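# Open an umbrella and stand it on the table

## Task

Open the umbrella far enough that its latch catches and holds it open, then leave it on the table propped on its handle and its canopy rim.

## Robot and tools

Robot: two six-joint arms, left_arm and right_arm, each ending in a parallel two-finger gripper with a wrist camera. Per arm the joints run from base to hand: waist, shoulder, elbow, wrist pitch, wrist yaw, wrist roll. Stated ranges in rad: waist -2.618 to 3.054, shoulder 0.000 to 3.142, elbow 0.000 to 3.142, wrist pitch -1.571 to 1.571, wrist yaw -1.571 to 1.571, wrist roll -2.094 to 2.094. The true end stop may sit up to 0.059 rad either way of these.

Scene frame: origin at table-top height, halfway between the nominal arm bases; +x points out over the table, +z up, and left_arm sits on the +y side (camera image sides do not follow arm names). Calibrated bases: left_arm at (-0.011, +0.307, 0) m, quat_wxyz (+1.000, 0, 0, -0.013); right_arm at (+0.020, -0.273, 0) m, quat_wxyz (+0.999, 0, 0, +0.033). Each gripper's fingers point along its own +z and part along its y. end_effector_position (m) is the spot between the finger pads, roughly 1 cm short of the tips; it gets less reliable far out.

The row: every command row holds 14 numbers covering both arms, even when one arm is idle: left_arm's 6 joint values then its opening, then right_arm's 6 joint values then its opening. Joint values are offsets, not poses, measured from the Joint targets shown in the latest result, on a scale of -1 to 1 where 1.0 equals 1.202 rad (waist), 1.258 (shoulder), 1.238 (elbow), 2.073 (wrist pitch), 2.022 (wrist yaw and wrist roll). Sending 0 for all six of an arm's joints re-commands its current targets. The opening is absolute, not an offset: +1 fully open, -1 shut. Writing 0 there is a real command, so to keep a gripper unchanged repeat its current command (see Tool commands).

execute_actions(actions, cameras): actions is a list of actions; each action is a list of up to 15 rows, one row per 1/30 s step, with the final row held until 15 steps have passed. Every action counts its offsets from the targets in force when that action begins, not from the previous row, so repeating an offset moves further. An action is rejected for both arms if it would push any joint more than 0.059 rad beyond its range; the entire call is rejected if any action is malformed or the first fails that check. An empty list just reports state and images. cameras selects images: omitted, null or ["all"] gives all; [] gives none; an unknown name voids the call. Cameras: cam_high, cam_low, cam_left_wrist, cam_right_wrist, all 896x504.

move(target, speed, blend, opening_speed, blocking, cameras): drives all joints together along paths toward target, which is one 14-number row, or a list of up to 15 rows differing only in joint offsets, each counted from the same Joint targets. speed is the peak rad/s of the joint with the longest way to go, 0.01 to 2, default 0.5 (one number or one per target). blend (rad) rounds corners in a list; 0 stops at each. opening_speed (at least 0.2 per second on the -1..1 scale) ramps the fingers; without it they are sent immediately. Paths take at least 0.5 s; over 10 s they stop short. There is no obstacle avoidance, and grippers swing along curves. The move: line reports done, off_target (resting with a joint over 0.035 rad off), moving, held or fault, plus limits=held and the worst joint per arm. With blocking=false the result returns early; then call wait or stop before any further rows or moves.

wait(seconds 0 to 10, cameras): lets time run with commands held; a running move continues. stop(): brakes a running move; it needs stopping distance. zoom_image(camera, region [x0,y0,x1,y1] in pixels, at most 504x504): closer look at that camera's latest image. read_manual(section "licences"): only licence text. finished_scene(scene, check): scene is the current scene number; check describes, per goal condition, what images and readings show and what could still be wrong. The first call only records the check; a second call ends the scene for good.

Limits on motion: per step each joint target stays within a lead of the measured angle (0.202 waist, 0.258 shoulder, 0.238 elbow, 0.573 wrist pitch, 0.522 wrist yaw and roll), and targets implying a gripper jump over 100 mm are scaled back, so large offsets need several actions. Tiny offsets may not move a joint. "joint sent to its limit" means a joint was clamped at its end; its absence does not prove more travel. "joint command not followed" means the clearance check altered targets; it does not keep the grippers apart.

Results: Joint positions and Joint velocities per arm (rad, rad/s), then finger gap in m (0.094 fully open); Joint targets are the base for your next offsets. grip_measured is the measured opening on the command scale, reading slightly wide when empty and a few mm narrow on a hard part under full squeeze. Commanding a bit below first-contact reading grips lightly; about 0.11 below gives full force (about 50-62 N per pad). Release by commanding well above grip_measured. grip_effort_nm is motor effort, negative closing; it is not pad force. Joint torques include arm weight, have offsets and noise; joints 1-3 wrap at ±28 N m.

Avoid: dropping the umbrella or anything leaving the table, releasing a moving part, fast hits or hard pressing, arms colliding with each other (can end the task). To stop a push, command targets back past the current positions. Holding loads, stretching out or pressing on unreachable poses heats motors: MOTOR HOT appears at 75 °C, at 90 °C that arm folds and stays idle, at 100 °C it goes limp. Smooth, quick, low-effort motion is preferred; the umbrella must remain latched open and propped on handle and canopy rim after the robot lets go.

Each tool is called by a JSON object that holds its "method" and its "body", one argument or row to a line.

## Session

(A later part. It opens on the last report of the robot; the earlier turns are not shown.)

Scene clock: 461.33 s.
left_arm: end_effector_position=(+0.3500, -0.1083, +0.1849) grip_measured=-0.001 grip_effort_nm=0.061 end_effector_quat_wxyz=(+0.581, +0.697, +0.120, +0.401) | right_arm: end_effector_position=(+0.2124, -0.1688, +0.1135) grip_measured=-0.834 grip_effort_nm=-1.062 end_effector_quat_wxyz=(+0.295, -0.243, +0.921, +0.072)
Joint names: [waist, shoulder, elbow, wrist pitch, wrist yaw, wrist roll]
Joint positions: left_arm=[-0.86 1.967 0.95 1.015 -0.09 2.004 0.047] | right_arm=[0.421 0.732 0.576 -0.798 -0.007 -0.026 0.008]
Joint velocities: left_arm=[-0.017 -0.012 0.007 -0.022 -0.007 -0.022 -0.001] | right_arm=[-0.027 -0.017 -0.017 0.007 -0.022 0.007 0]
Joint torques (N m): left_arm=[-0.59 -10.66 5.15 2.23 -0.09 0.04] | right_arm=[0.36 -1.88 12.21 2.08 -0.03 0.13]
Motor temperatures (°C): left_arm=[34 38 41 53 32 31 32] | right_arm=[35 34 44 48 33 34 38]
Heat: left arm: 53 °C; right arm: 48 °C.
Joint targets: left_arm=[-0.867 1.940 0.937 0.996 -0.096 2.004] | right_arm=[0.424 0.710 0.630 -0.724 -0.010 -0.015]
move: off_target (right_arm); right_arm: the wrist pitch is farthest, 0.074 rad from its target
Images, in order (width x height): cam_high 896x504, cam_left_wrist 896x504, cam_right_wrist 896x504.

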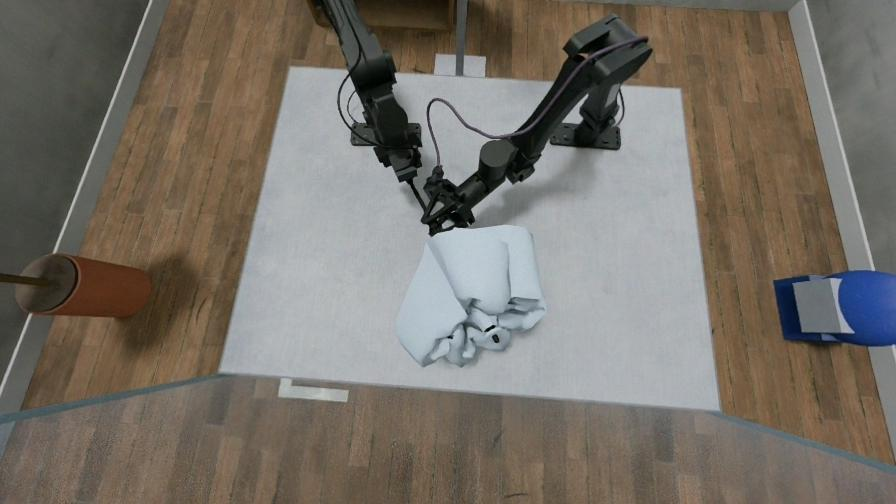

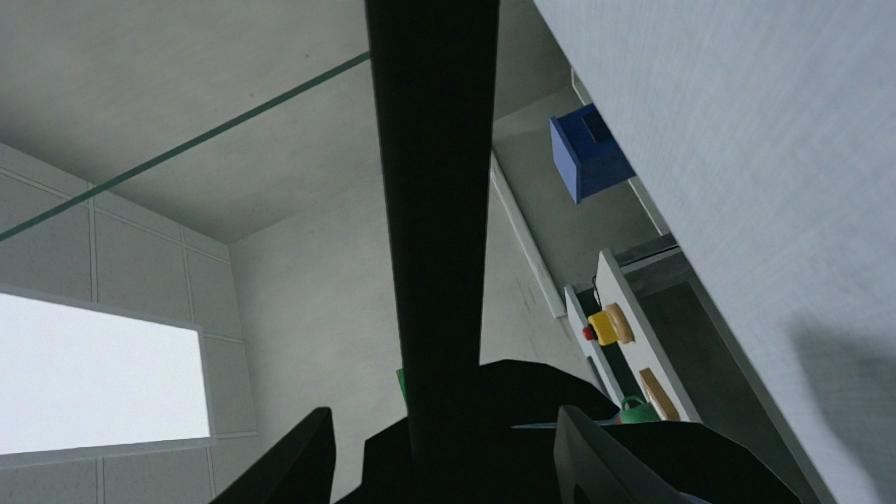

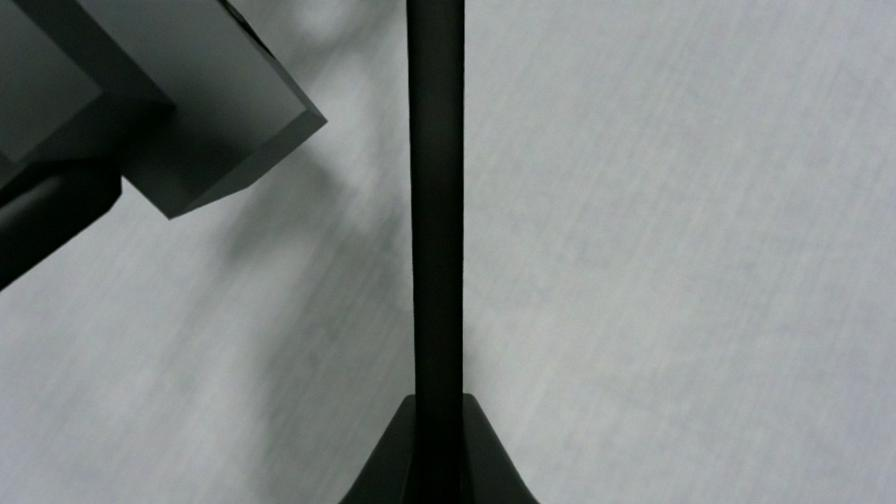

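{"method": "execute_actions", "body": {
  "actions": [],
  "cameras": ["cam_left_wrist", "cam_high"]
}}

Scene clock: 469.47 s.
left_arm: end_effector_position=(+0.3501, -0.1082, +0.1847) grip_measured=-0.001 grip_effort_nm=0.066 end_effector_quat_wxyz=(+0.581, +0.698, +0.120, +0.402) | right_arm: end_effector_position=(+0.2124, -0.1688, +0.1135) grip_measured=-0.834 grip_effort_nm=-1.062 end_effector_quat_wxyz=(+0.295, -0.243, +0.921, +0.072)
Joint names: [waist, shoulder, elbow, wrist pitch, wrist yaw, wrist roll]
Joint positions: left_arm=[-0.86 1.967 0.95 1.014 -0.09 2.005 0.047] | right_arm=[0.421 0.732 0.576 -0.798 -0.007 -0.026 0.008]
Joint velocities: left_arm=[0.012 -0.002 -0.017 0.007 -0.007 0.007 -0.001] | right_arm=[-0.017 -0.007 0.007 -0.007 -0.051 -0.051 -0.002]
Joint torques (N m): left_arm=[-0.59 -10.66 5.15 2.23 -0.07 0.04] | right_arm=[0.4 -1.89 12.18 2.06 -0.03 0.14]
Motor temperatures (°C): left_arm=[34 38 41 52 32 31 32] | right_arm=[35 34 44 48 33 34 38]
Heat: left arm: 52 °C; right arm: 48 °C.
Joint targets: left_arm=[-0.867 1.940 0.937 0.995 -0.096 2.004] | right_arm=[0.424 0.710 0.630 -0.724 -0.010 -0.015]
Tool commands: left_gripper/opening=+0.0 right_gripper/opening=-1.0
Images, in order (width x height): cam_high 896x504, cam_left_wrist 896x504.

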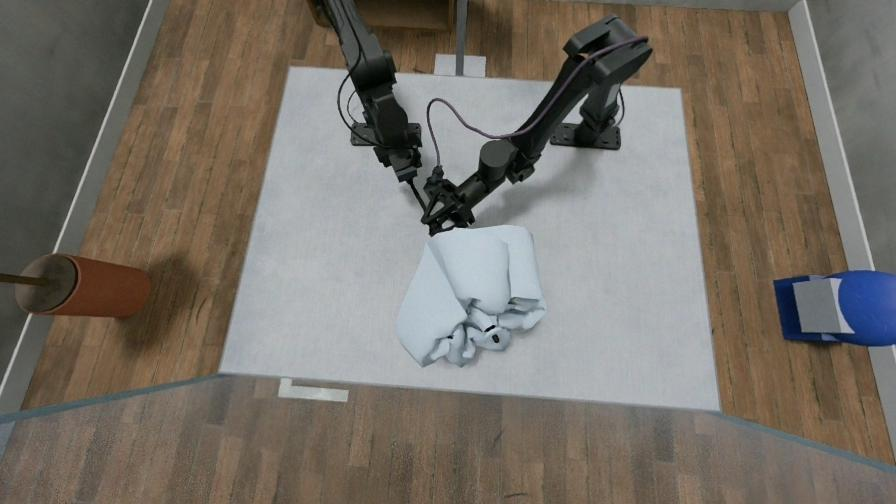

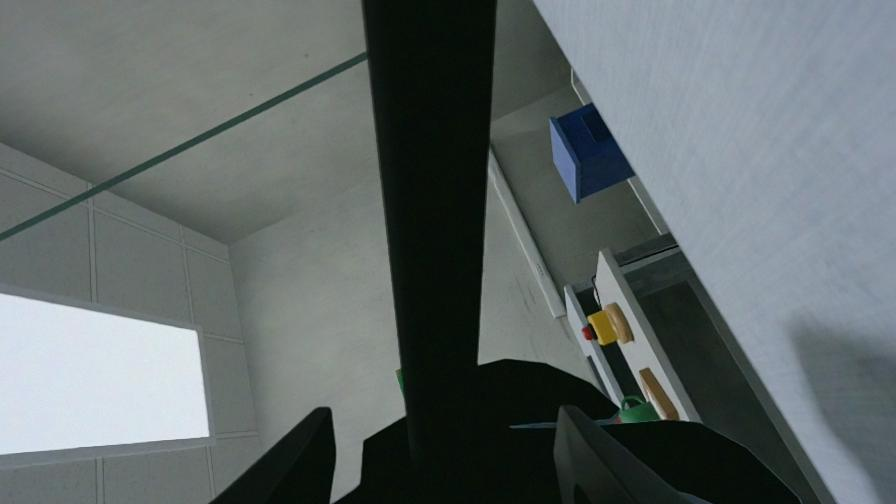

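{"method": "zoom_image", "body": {
  "camera": "cam_left_wrist",
  "region": [200, 304, 800, 504]
}}

{"method": "zoom_image", "body": {
  "camera": "cam_high",
  "region": [380, 140, 560, 280]
}}

Region (200, 304, 800, 504) is 600x200 pixels. A region can be at most 504 by 504 pixels.

Scaled by 2.800 from the camera's 896x504 image, which has a finer 1280x720 frame.

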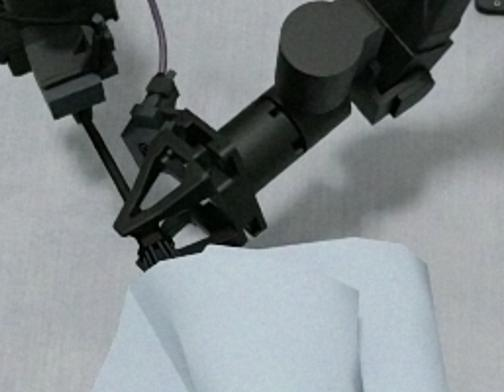

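{"method": "zoom_image", "body": {
  "camera": "cam_left_wrist",
  "region": [240, 304, 740, 504]
}}

Scaled by 1.008 from the camera's 896x504 image, which has a finer 1280x720 frame.

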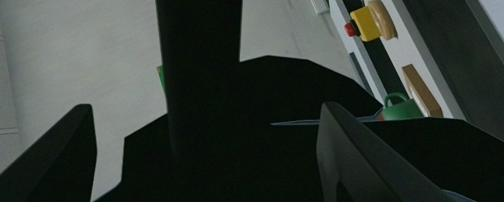

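{"method": "move", "body": {
  "target": [0,0,0,0,0,0,-0.62,0,0,0,0,0,0,-1.0],
  "opening_speed": 0.4,
  "cameras": ["cam_left_wrist", "cam_high"]
}}

Scene clock: 502.50 s.
left_arm: end_effector_position=(+0.3500, -0.1080, +0.1863) grip_measured=-0.508 grip_effort_nm=-1.028 end_effector_quat_wxyz=(+0.582, +0.697, +0.121, +0.401) | right_arm: end_effector_position=(+0.2123, -0.1687, +0.1135) grip_measured=-0.834 grip_effort_nm=-1.062 end_effector_quat_wxyz=(+0.294, -0.243, +0.921, +0.073)
Joint names: [waist, shoulder, elbow, wrist pitch, wrist yaw, wrist roll]
Joint positions: left_arm=[-0.86 1.964 0.95 1.014 -0.09 2.002 0.023] | right_arm=[0.421 0.732 0.576 -0.798 -0.007 -0.026 0.008]
Joint velocities: left_arm=[-0.012 -0.012 -0.012 -0.095 -0.037 0.022 0] | right_arm=[-0.017 -0.017 0.007 -0.022 -0.051 -0.022 0]
Joint torques (N m): left_arm=[-0.58 -10.37 5.16 2.24 -0.08 0.06] | right_arm=[0.4 -1.87 12.16 2.07 -0.04 0.14]
Motor temperatures (°C): left_arm=[34 38 41 50 32 31 31] | right_arm=[35 34 44 48 33 34 38]
Heat: left arm: 50 °C; right arm: 48 °C.
Joint targets: left_arm=[-0.867 1.940 0.937 0.995 -0.096 2.004] | right_arm=[0.424 0.710 0.630 -0.724 -0.010 -0.015]
move: off_target (right_arm); right_arm: the wrist pitch is farthest, 0.074 rad from its target
Images, in order (width x height): cam_high 896x504, cam_left_wrist 896x504.

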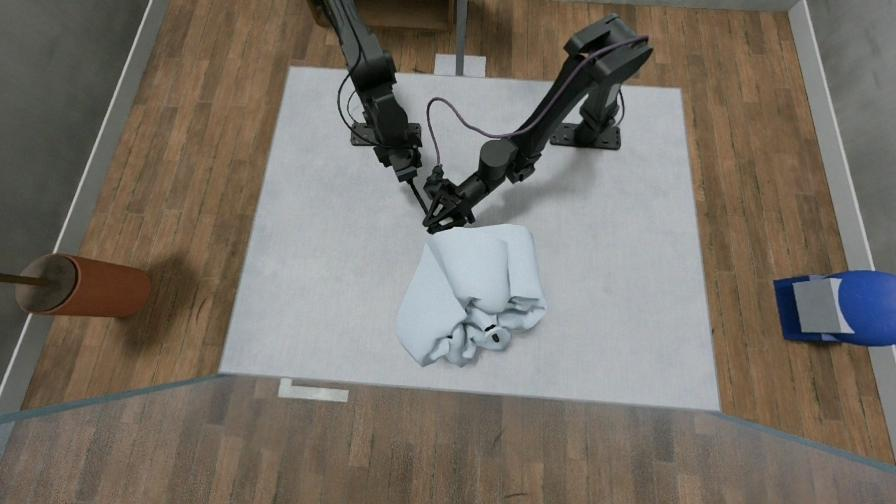

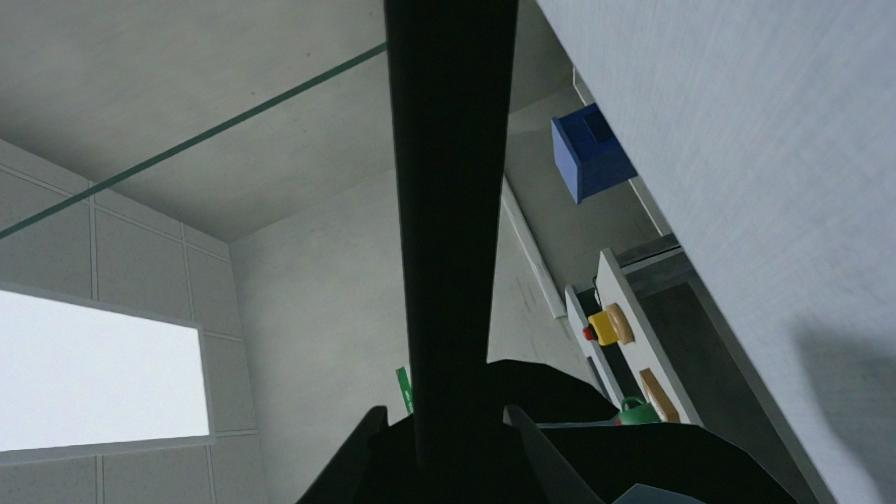

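{"method": "move", "body": {
  "target": [0.0890,-0.0175,0.0662,-0.0376,0.0534,0.001,-0.62,0,0,0,0,0,0,-1.0],
  "speed": 0.1,
  "cameras": ["cam_left_wrist", "cam_high"]
}}

Scene clock: 507.00 s.
left_arm: end_effector_position=(+0.3725, -0.0968, +0.1993) grip_measured=-0.509 grip_effort_nm=-1.043 end_effector_quat_wxyz=(+0.586, +0.700, +0.108, +0.394) | right_arm: end_effector_position=(+0.2159, -0.1651, +0.1170) grip_measured=-0.834 grip_effort_nm=-1.062 end_effector_quat_wxyz=(+0.304, -0.236, +0.919, +0.082)
Joint names: [waist, shoulder, elbow, wrist pitch, wrist yaw, wrist roll]
Joint positions: left_arm=[-0.781 1.945 0.996 0.945 0.018 2.01 0.023] | right_arm=[0.421 0.732 0.576 -0.774 -0.016 -0.01 0.008]
Joint velocities: left_arm=[0.002 0.002 0.007 0.007 -0.022 -0.022 -0.001] | right_arm=[0.002 -0.002 -0.002 0.095 -0.037 -0.037 -0.002]
Joint torques (N m): left_arm=[1.85 -10.74 8.31 2.15 -0.09 0] | right_arm=[0.35 -1.87 12.22 1.88 0.06 -0.03]
Motor temperatures (°C): left_arm=[34 39 41 50 32 31 32] | right_arm=[35 34 44 48 33 34 38]
Heat: left arm: 50 °C; right arm: 48 °C.
Joint targets: left_arm=[-0.760 1.918 1.019 0.918 0.012 2.006] | right_arm=[0.424 0.710 0.630 -0.724 -0.011 -0.015]
move: off_target (right_arm); right_arm: the elbow is farthest, 0.054 rad from its target
Images, in order (width x height): cam_high 896x504, cam_left_wrist 896x504.

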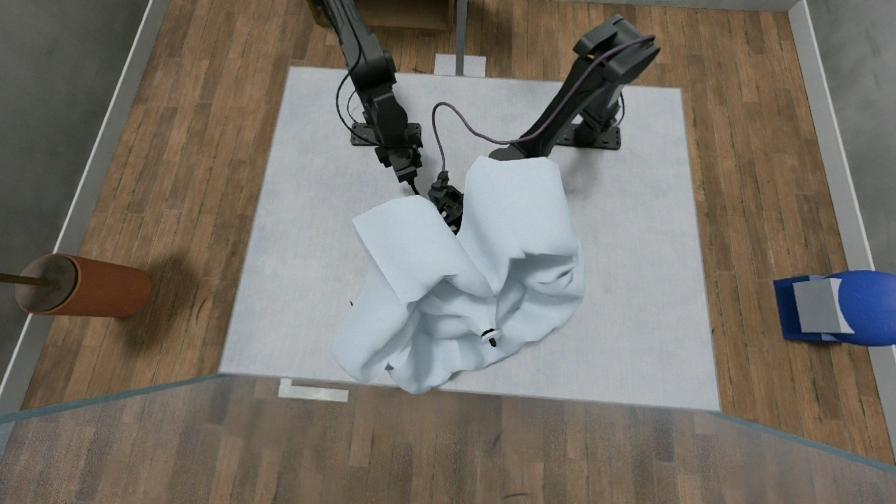

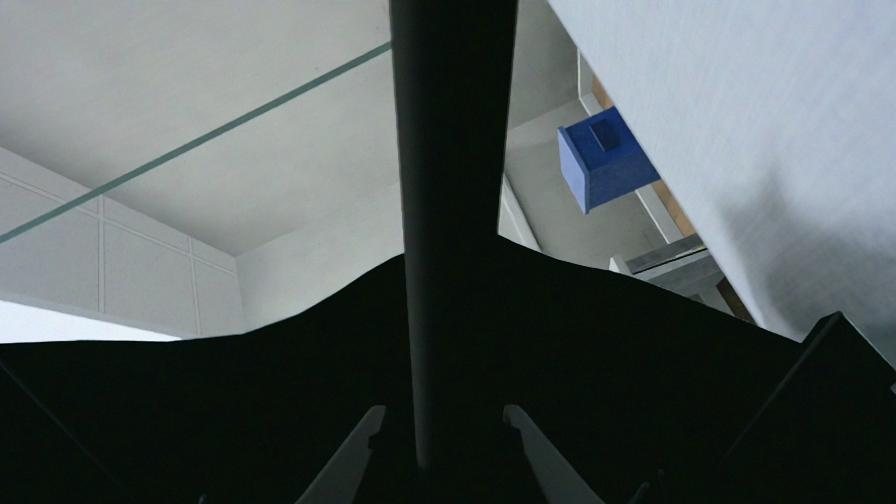

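{"method": "move", "body": {
  "target": [0.0882,0.0032,0.0711,-0.0400,0.0386,-0.002,-0.62,0,0,0,0,0,0,-1.0],
  "speed": 0.1,
  "cameras": ["cam_left_wrist", "cam_high", "cam_low"]
}}

Scene clock: 515.27 s.
left_arm: end_effector_position=(+0.3956, -0.0906, +0.2209) grip_measured=-0.509 grip_effort_nm=-1.038 end_effector_quat_wxyz=(+0.599, +0.696, +0.085, +0.387) | right_arm: end_effector_position=(+0.2241, -0.1611, +0.1269) grip_measured=-0.834 grip_effort_nm=-1.062 end_effector_quat_wxyz=(+0.326, -0.230, +0.913, +0.088)
Joint names: [waist, shoulder, elbow, wrist pitch, wrist yaw, wrist roll]
Joint positions: left_arm=[-0.704 1.945 1.081 0.881 0.146 2.021 0.023] | right_arm=[0.421 0.732 0.586 -0.737 -0.014 0 0.008]
Joint velocities: left_arm=[-0.002 -0.002 0.002 0.022 0.022 -0.022 0] | right_arm=[-0.007 0.007 -0.002 -0.007 -0.037 0.051 0]
Joint torques (N m): left_arm=[4.38 -10.67 8.94 1.95 -0.57 -0.16] | right_arm=[0.32 -1.96 11.36 1.59 0.04 -0.13]
Motor temperatures (°C): left_arm=[34 39 42 50 32 31 32] | right_arm=[35 34 44 48 33 34 38]
Heat: left arm: 50 °C; right arm: 48 °C.
Joint targets: left_arm=[-0.654 1.922 1.107 0.835 0.090 2.002] | right_arm=[0.424 0.710 0.630 -0.724 -0.011 -0.015]
move: off_target (left_arm, right_arm); left_arm: the wrist yaw is farthest, 0.056 rad from its target; right_arm: the elbow is farthest, 0.044 rad from its target
Images, in order (width x height): cam_high 896x504, cam_low 896x504, cam_left_wrist 896x504.

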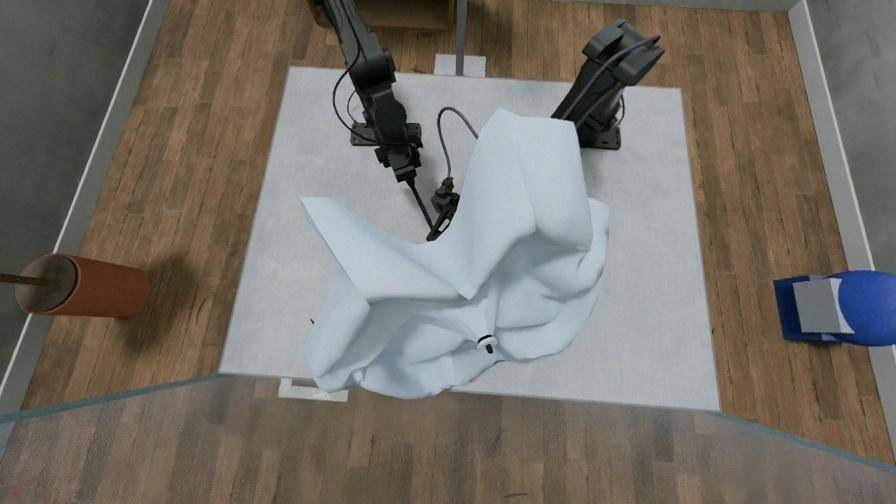

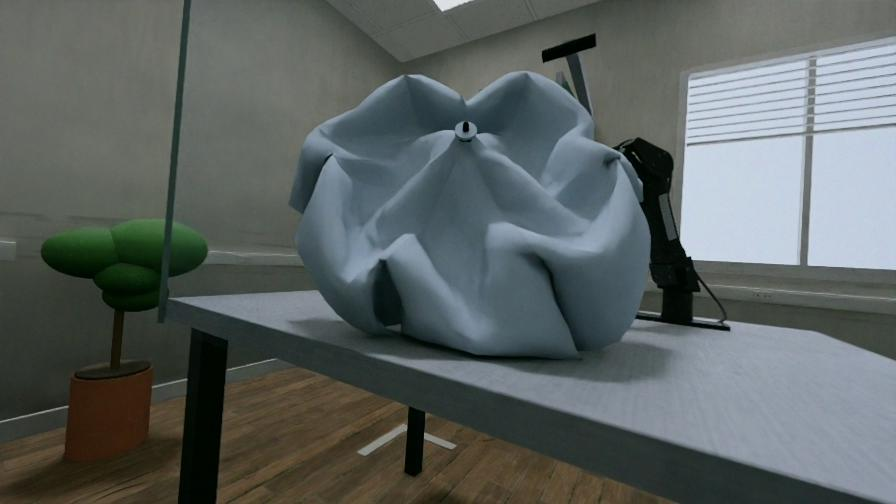

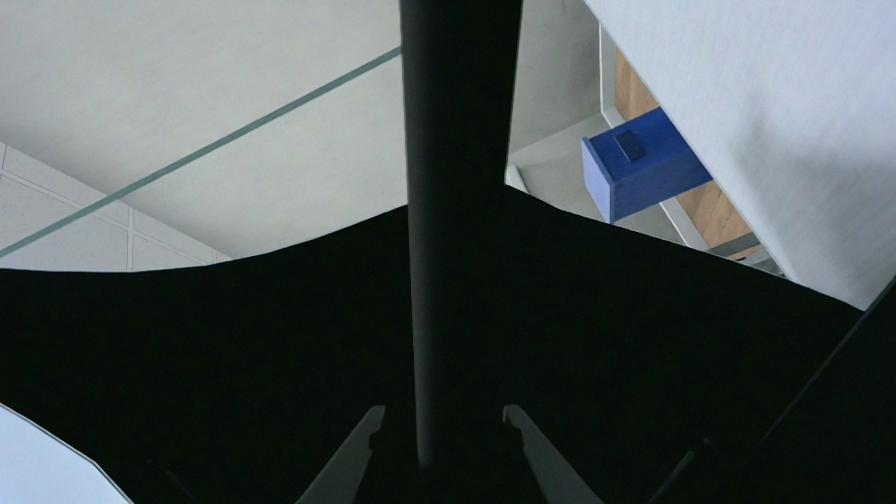

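{"method": "move", "body": {
  "target": [0.0632,0.0008,0.0380,-0.0314,-0.0089,-0.0089,-0.62,0,0,-0.0081,-0.0294,0,0,-1.0],
  "speed": 0.1,
  "cameras": ["cam_left_wrist", "cam_high", "cam_low"]
}}

Scene clock: 530.53 s.
left_arm: end_effector_position=(+0.4071, -0.0848, +0.2328) grip_measured=-0.509 grip_effort_nm=-1.038 end_effector_quat_wxyz=(+0.604, +0.696, +0.076, +0.381) | right_arm: end_effector_position=(+0.2299, -0.1581, +0.1344) grip_measured=-0.834 grip_effort_nm=-1.062 end_effector_quat_wxyz=(+0.342, -0.227, +0.907, +0.092)
Joint names: [waist, shoulder, elbow, wrist pitch, wrist yaw, wrist roll]
Joint positions: left_arm=[-0.663 1.94 1.125 0.836 0.21 2.02 0.023] | right_arm=[0.421 0.732 0.593 -0.708 -0.014 0.003 0.008]
Joint velocities: left_arm=[-0.007 -0.007 -0.012 -0.066 0.007 -0.037 0] | right_arm=[-0.017 -0.017 -0.007 0.037 0.022 0.081 -0.001]
Joint torques (N m): left_arm=[7.43 -10.25 9.32 1.72 -1.37 -0.35] | right_arm=[0.38 -2 9.87 0.83 0.05 -0.15]
Motor temperatures (°C): left_arm=[34 39 42 49 32 31 32] | right_arm=[35 34 44 47 33 34 38]
Heat: left arm: 49 °C; right arm: 47 °C.
Joint targets: left_arm=[-0.578 1.923 1.154 0.769 0.072 1.984] | right_arm=[0.424 0.710 0.620 -0.785 -0.010 -0.015]
move: off_target (left_arm, right_arm); left_arm: the wrist yaw is farthest, 0.138 rad from its target; right_arm: the wrist pitch is farthest, 0.077 rad from its target
Images, in order (width x height): cam_high 896x504, cam_low 896x504, cam_left_wrist 896x504.

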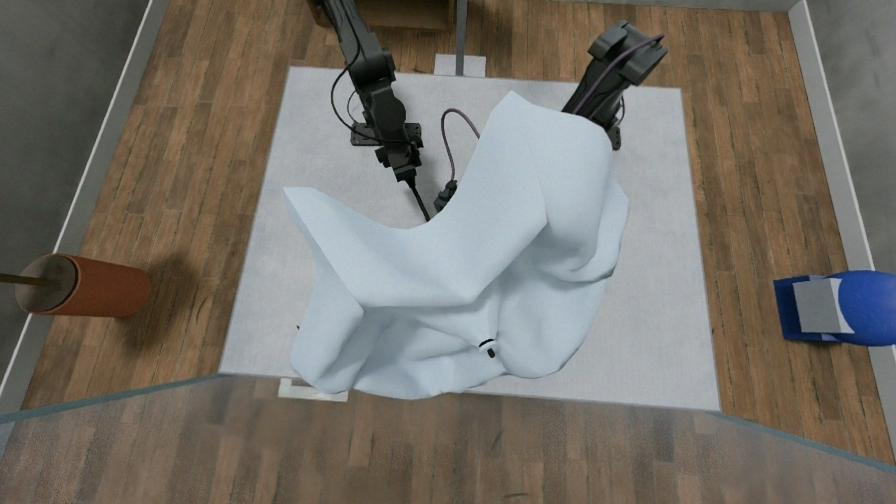

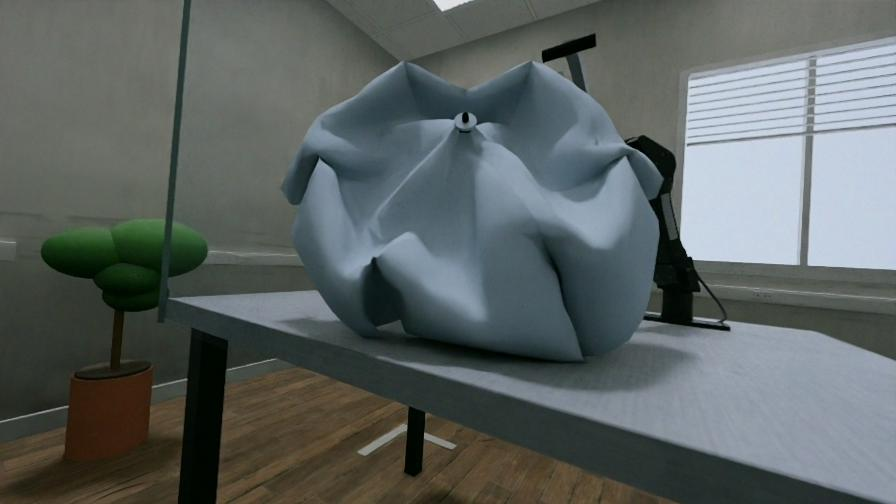

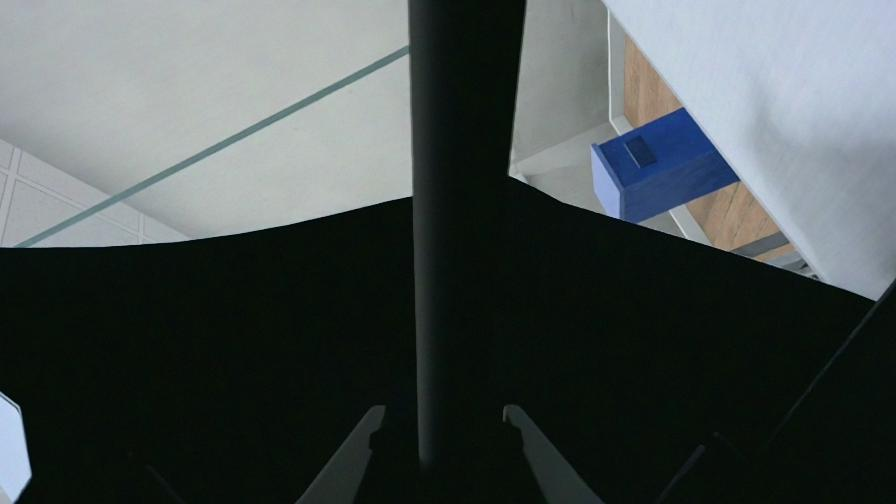

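{"method": "zoom_image", "body": {
  "camera": "cam_high",
  "region": [260, 50, 680, 410]
}}

{"method": "zoom_image", "body": {
  "camera": "cam_low",
  "region": [250, 30, 700, 380]
}}

Scaled by 1.200 from the camera's 896x504 image, which has a finer 1280x720 frame.

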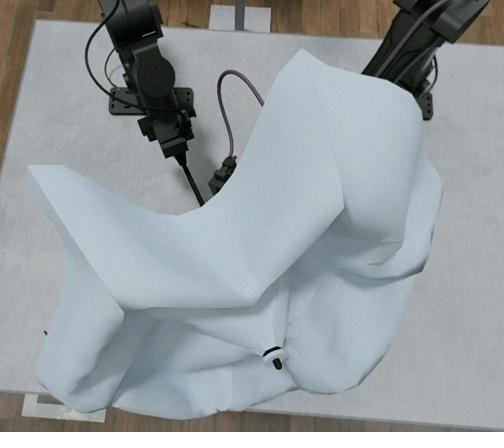

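Scaled by 1.120 from the camera's 896x504 image, which has a finer 1280x720 frame.

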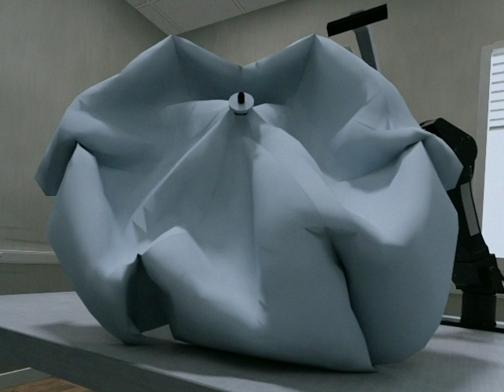

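{"method": "move", "body": {
  "target": [-0.1256,-0.1407,0.0598,-0.1148,-0.0480,0.0227,-0.62,0.005,0.0541,0.2884,-0.0917,0,0,-1.0],
  "speed": 0.15,
  "cameras": ["cam_left_wrist", "cam_high", "cam_low"]
}}

Scene clock: 559.73 s.
left_arm: end_effector_position=(+0.3954, -0.0769, +0.2976) grip_measured=-0.510 grip_effort_nm=-1.033 end_effector_quat_wxyz=(+0.576, +0.696, +0.124, +0.410) | right_arm: end_effector_position=(+0.2137, -0.1657, +0.2026) grip_measured=-0.834 grip_effort_nm=-1.062 end_effector_quat_wxyz=(+0.317, -0.242, +0.913, +0.082)
Joint names: [waist, shoulder, elbow, wrist pitch, wrist yaw, wrist roll]
Joint positions: left_arm=[-0.724 1.765 1.203 0.562 0.026 2.012 0.023] | right_arm=[0.425 0.785 0.921 -1.041 -0.014 -0.023 0.008]
Joint velocities: left_arm=[0.002 -0.002 -0.007 0.022 -0.051 0.007 0.001] | right_arm=[0.012 -0.007 0.002 0.051 0.051 0.007 -0.001]
Joint torques (N m): left_arm=[-0.36 -9.62 9.65 2.12 -0.52 0.24] | right_arm=[0.57 -0.59 11.97 2.05 0.03 0.1]
Motor temperatures (°C): left_arm=[35 39 44 48 34 32 33] | right_arm=[34 34 42 44 33 34 38]
Heat: left arm: 48 °C; right arm: 44 °C.
Joint targets: left_arm=[-0.729 1.746 1.228 0.532 -0.025 2.029] | right_arm=[0.431 0.778 0.977 -0.975 -0.010 -0.015]
move: off_target (left_arm, right_arm); left_arm: the wrist yaw is farthest, 0.051 rad from its target; right_arm: the wrist pitch is farthest, 0.066 rad from its target
Images, in order (width x height): cam_high 896x504, cam_low 896x504, cam_left_wrist 896x504.

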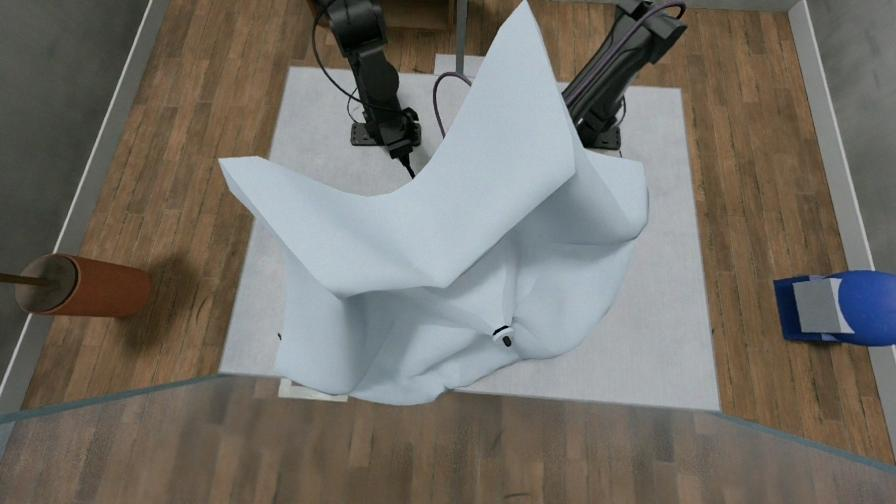

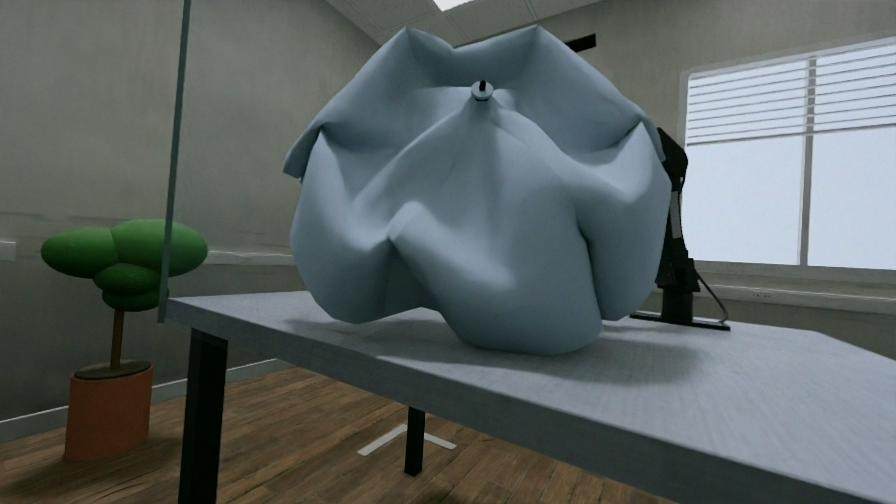

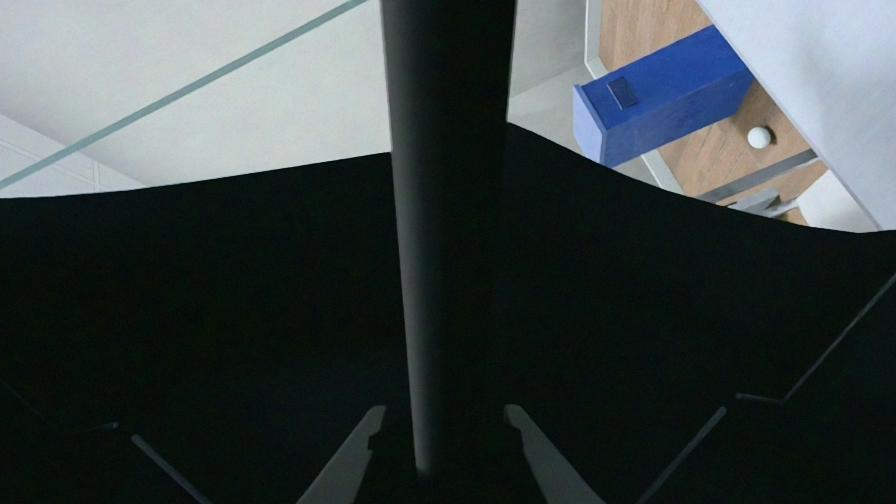

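{"method": "move", "body": {
  "target": [0.0782,-0.0032,0.1712,-0.1052,0.0198,0.0153,-0.62,0,0.0461,0.1389,-0.0526,0,0,-1.0],
  "speed": 0.12,
  "cameras": ["cam_left_wrist", "cam_high", "cam_low"]
}}

Scene clock: 569.57 s.
left_arm: end_effector_position=(+0.4155, -0.0691, +0.3506) grip_measured=-0.510 grip_effort_nm=-1.038 end_effector_quat_wxyz=(+0.573, +0.699, +0.111, +0.413) | right_arm: end_effector_position=(+0.2210, -0.1637, +0.2437) grip_measured=-0.834 grip_effort_nm=-1.057 end_effector_quat_wxyz=(+0.332, -0.238, +0.909, +0.082)
Joint names: [waist, shoulder, elbow, wrist pitch, wrist yaw, wrist roll]
Joint positions: left_arm=[-0.669 1.759 1.413 0.344 0.094 2.039 0.023] | right_arm=[0.425 0.85 1.093 -1.116 -0.004 -0.019 0.008]
Joint velocities: left_arm=[-0.007 0.002 0.012 -0.022 0.022 -0.051 0] | right_arm=[0.002 -0.002 0.002 -0.007 -0.081 0.007 0]
Joint torques (N m): left_arm=[2.95 -9.66 10.03 2.12 -0.79 0.29] | right_arm=[0.54 -1.31 11.78 1.8 -0.07 0.06]
Motor temperatures (°C): left_arm=[35 39 44 48 33 32 33] | right_arm=[34 34 42 45 33 34 38]
Heat: left arm: 48 °C; right arm: 45 °C.
Joint targets: left_arm=[-0.635 1.742 1.440 0.314 0.015 2.061] | right_arm=[0.431 0.836 1.149 -1.084 -0.010 -0.015]
move: off_target (left_arm, right_arm); left_arm: the wrist yaw is farthest, 0.079 rad from its target; right_arm: the elbow is farthest, 0.056 rad from its target
Images, in order (width x height): cam_high 896x504, cam_low 896x504, cam_left_wrist 896x504.

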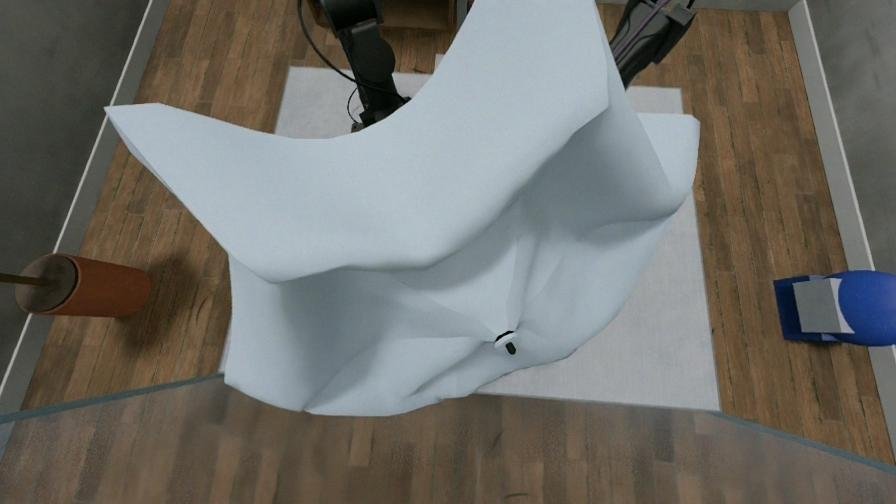

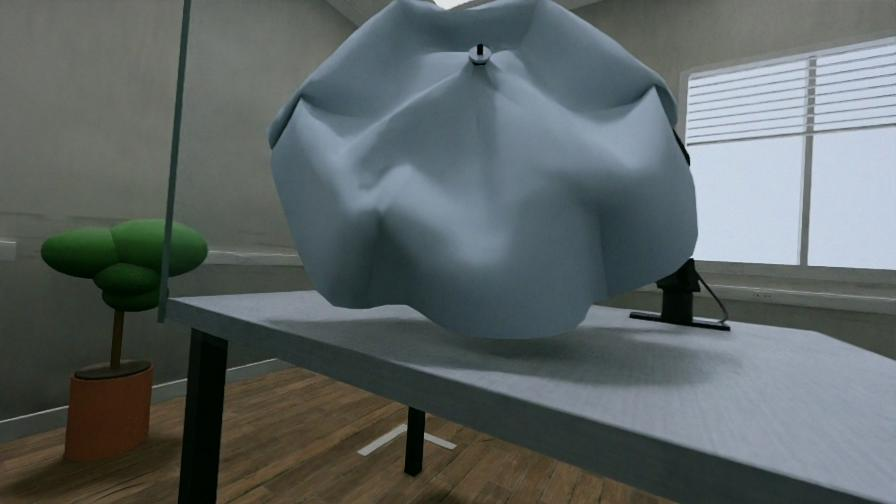

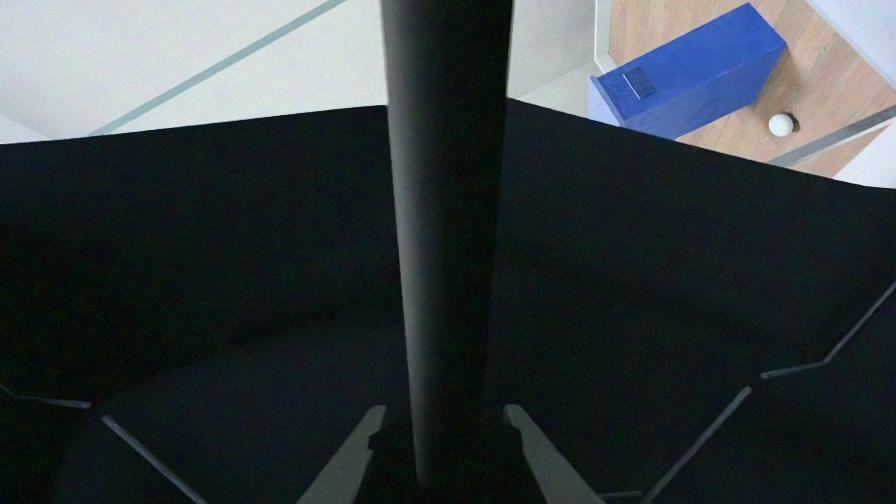

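{"method": "move", "body": {
  "target": [0.0724,0.0413,0.1171,-0.0434,0.0173,0.002,-0.62,0,-0.0246,-0.0178,-0.0043,0,0,-1.0],
  "speed": 0.1,
  "cameras": ["cam_left_wrist", "cam_high", "cam_low"]
}}

Scene clock: 579.67 s.
left_arm: end_effector_position=(+0.4415, -0.0435, +0.3789) grip_measured=-0.510 grip_effort_nm=-1.033 end_effector_quat_wxyz=(+0.561, +0.701, +0.114, +0.426) | right_arm: end_effector_position=(+0.2203, -0.1606, +0.2483) grip_measured=-0.834 grip_effort_nm=-1.057 end_effector_quat_wxyz=(+0.342, -0.244, +0.903, +0.090)
Joint names: [waist, shoulder, elbow, wrist pitch, wrist yaw, wrist roll]
Joint positions: left_arm=[-0.589 1.772 1.546 0.217 0.146 2.06 0.023] | right_arm=[0.428 0.838 1.093 -1.104 -0.018 -0.026 0.008]
Joint velocities: left_arm=[-0.007 0.002 -0.017 0.022 -0.051 0.022 0] | right_arm=[0.007 0.012 -0.002 -0.007 0.007 -0.007 0]
Joint torques (N m): left_arm=[3.62 -6.86 11.1 2.49 -0.95 0.09] | right_arm=[0.32 -2.76 9.78 1.61 0.09 0.12]
Motor temperatures (°C): left_arm=[35 39 43 49 33 31 33] | right_arm=[34 34 42 46 33 34 38]
Heat: left arm: 49 °C; right arm: 46 °C.
Joint targets: left_arm=[-0.548 1.794 1.584 0.224 0.050 2.065] | right_arm=[0.431 0.805 1.127 -1.093 -0.010 -0.015]
move: off_target (left_arm); left_arm: the wrist yaw is farthest, 0.096 rad from its target
Images, in order (width x height): cam_high 896x504, cam_low 896x504, cam_left_wrist 896x504.

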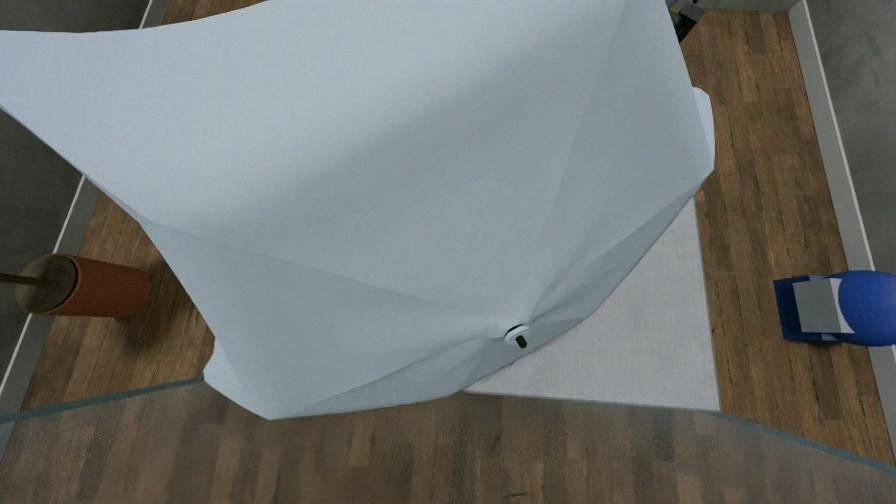

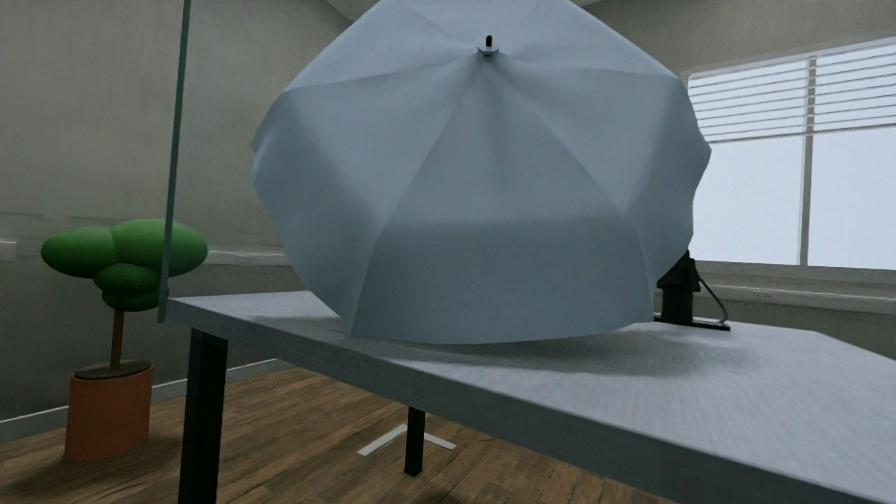

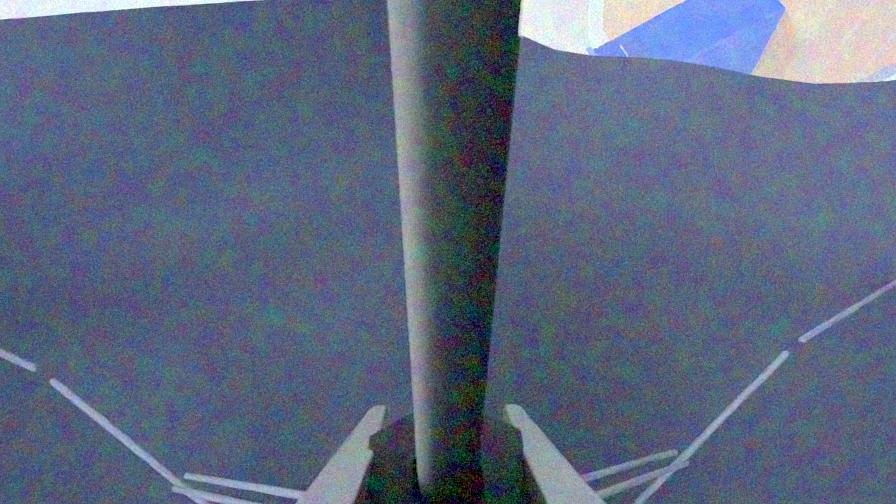

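{"method": "zoom_image", "body": {
  "camera": "cam_left_wrist",
  "region": [250, 300, 700, 504]
}}

Scaled by 1.120 from the camera's 896x504 image, which has a finer 1280x720 frame.

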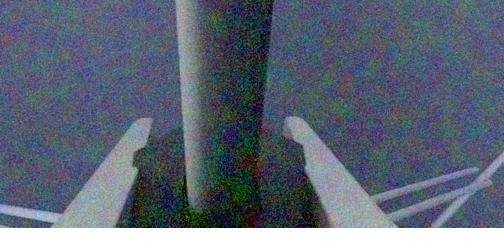

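{"method": "move", "body": {
  "target": [0.0740,0.0612,0.1422,-0.0429,0.0351,0.005,-0.62,0,-0.0159,-0.0121,-0.0029,0,0,-1.0],
  "speed": 0.1,
  "cameras": ["cam_left_wrist", "cam_high", "cam_low"]
}}

Scene clock: 587.93 s.
left_arm: end_effector_position=(+0.4623, -0.0406, +0.3974) grip_measured=-0.510 grip_effort_nm=-1.038 end_effector_quat_wxyz=(+0.566, +0.706, +0.091, +0.415) | right_arm: end_effector_position=(+0.2259, -0.1575, +0.2553) grip_measured=-0.834 grip_effort_nm=-1.057 end_effector_quat_wxyz=(+0.360, -0.236, +0.897, +0.097)
Joint names: [waist, shoulder, elbow, wrist pitch, wrist yaw, wrist roll]
Joint positions: left_arm=[-0.533 1.846 1.718 0.113 0.251 2.078 0.023] | right_arm=[0.428 0.834 1.093 -1.066 -0.018 -0.013 0.008]
Joint velocities: left_arm=[-0.007 0.002 -0.007 -0.168 0.081 -0.037 0] | right_arm=[0.002 0.017 -0.002 -0.051 -0.037 -0.007 0]
Joint torques (N m): left_arm=[6.46 -7.23 11.38 2.64 -1.3 0.01] | right_arm=[0.31 -4.14 8.44 1.28 0.09 0.01]
Motor temperatures (°C): left_arm=[35 39 44 51 33 31 33] | right_arm=[34 34 41 46 33 34 38]
Heat: left arm: 51 °C; right arm: 46 °C.
Joint targets: left_arm=[-0.459 1.871 1.761 0.135 0.121 2.074] | right_arm=[0.431 0.785 1.112 -1.099 -0.010 -0.015]
move: off_target (left_arm, right_arm); left_arm: the wrist yaw is farthest, 0.130 rad from its target; right_arm: the shoulder is farthest, 0.049 rad from its target
Images, in order (width x height): cam_high 896x504, cam_low 896x504, cam_left_wrist 896x504.

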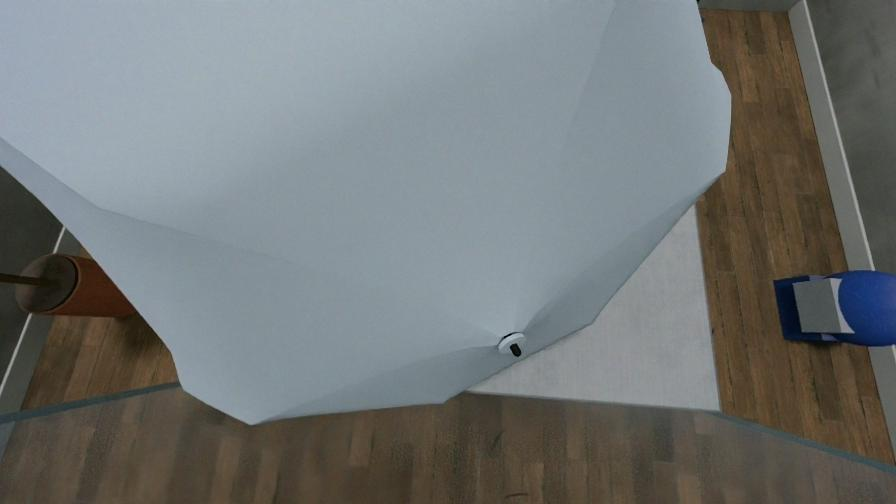

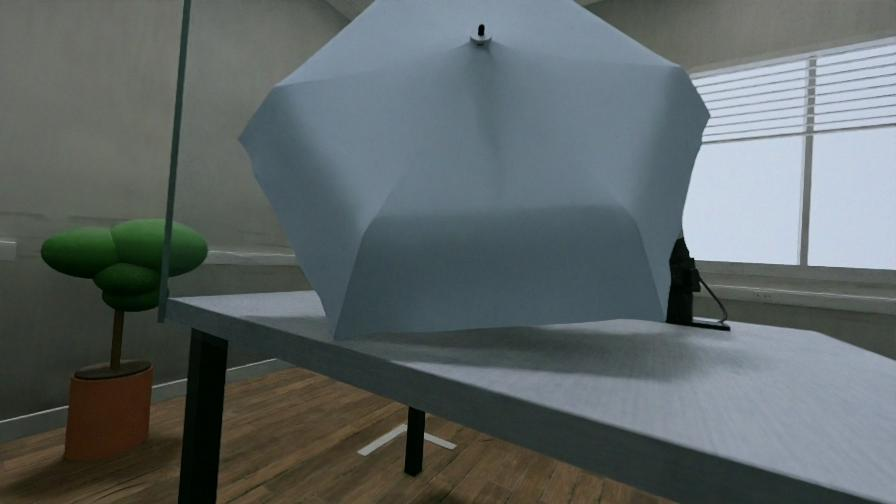

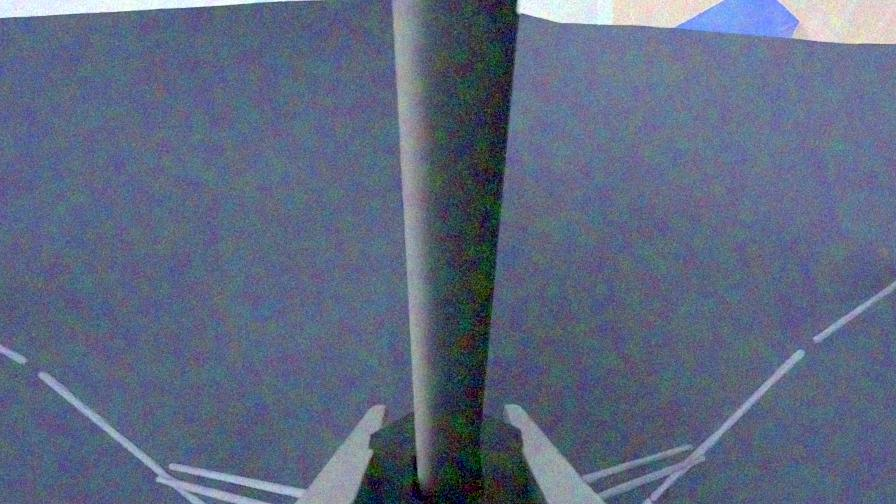

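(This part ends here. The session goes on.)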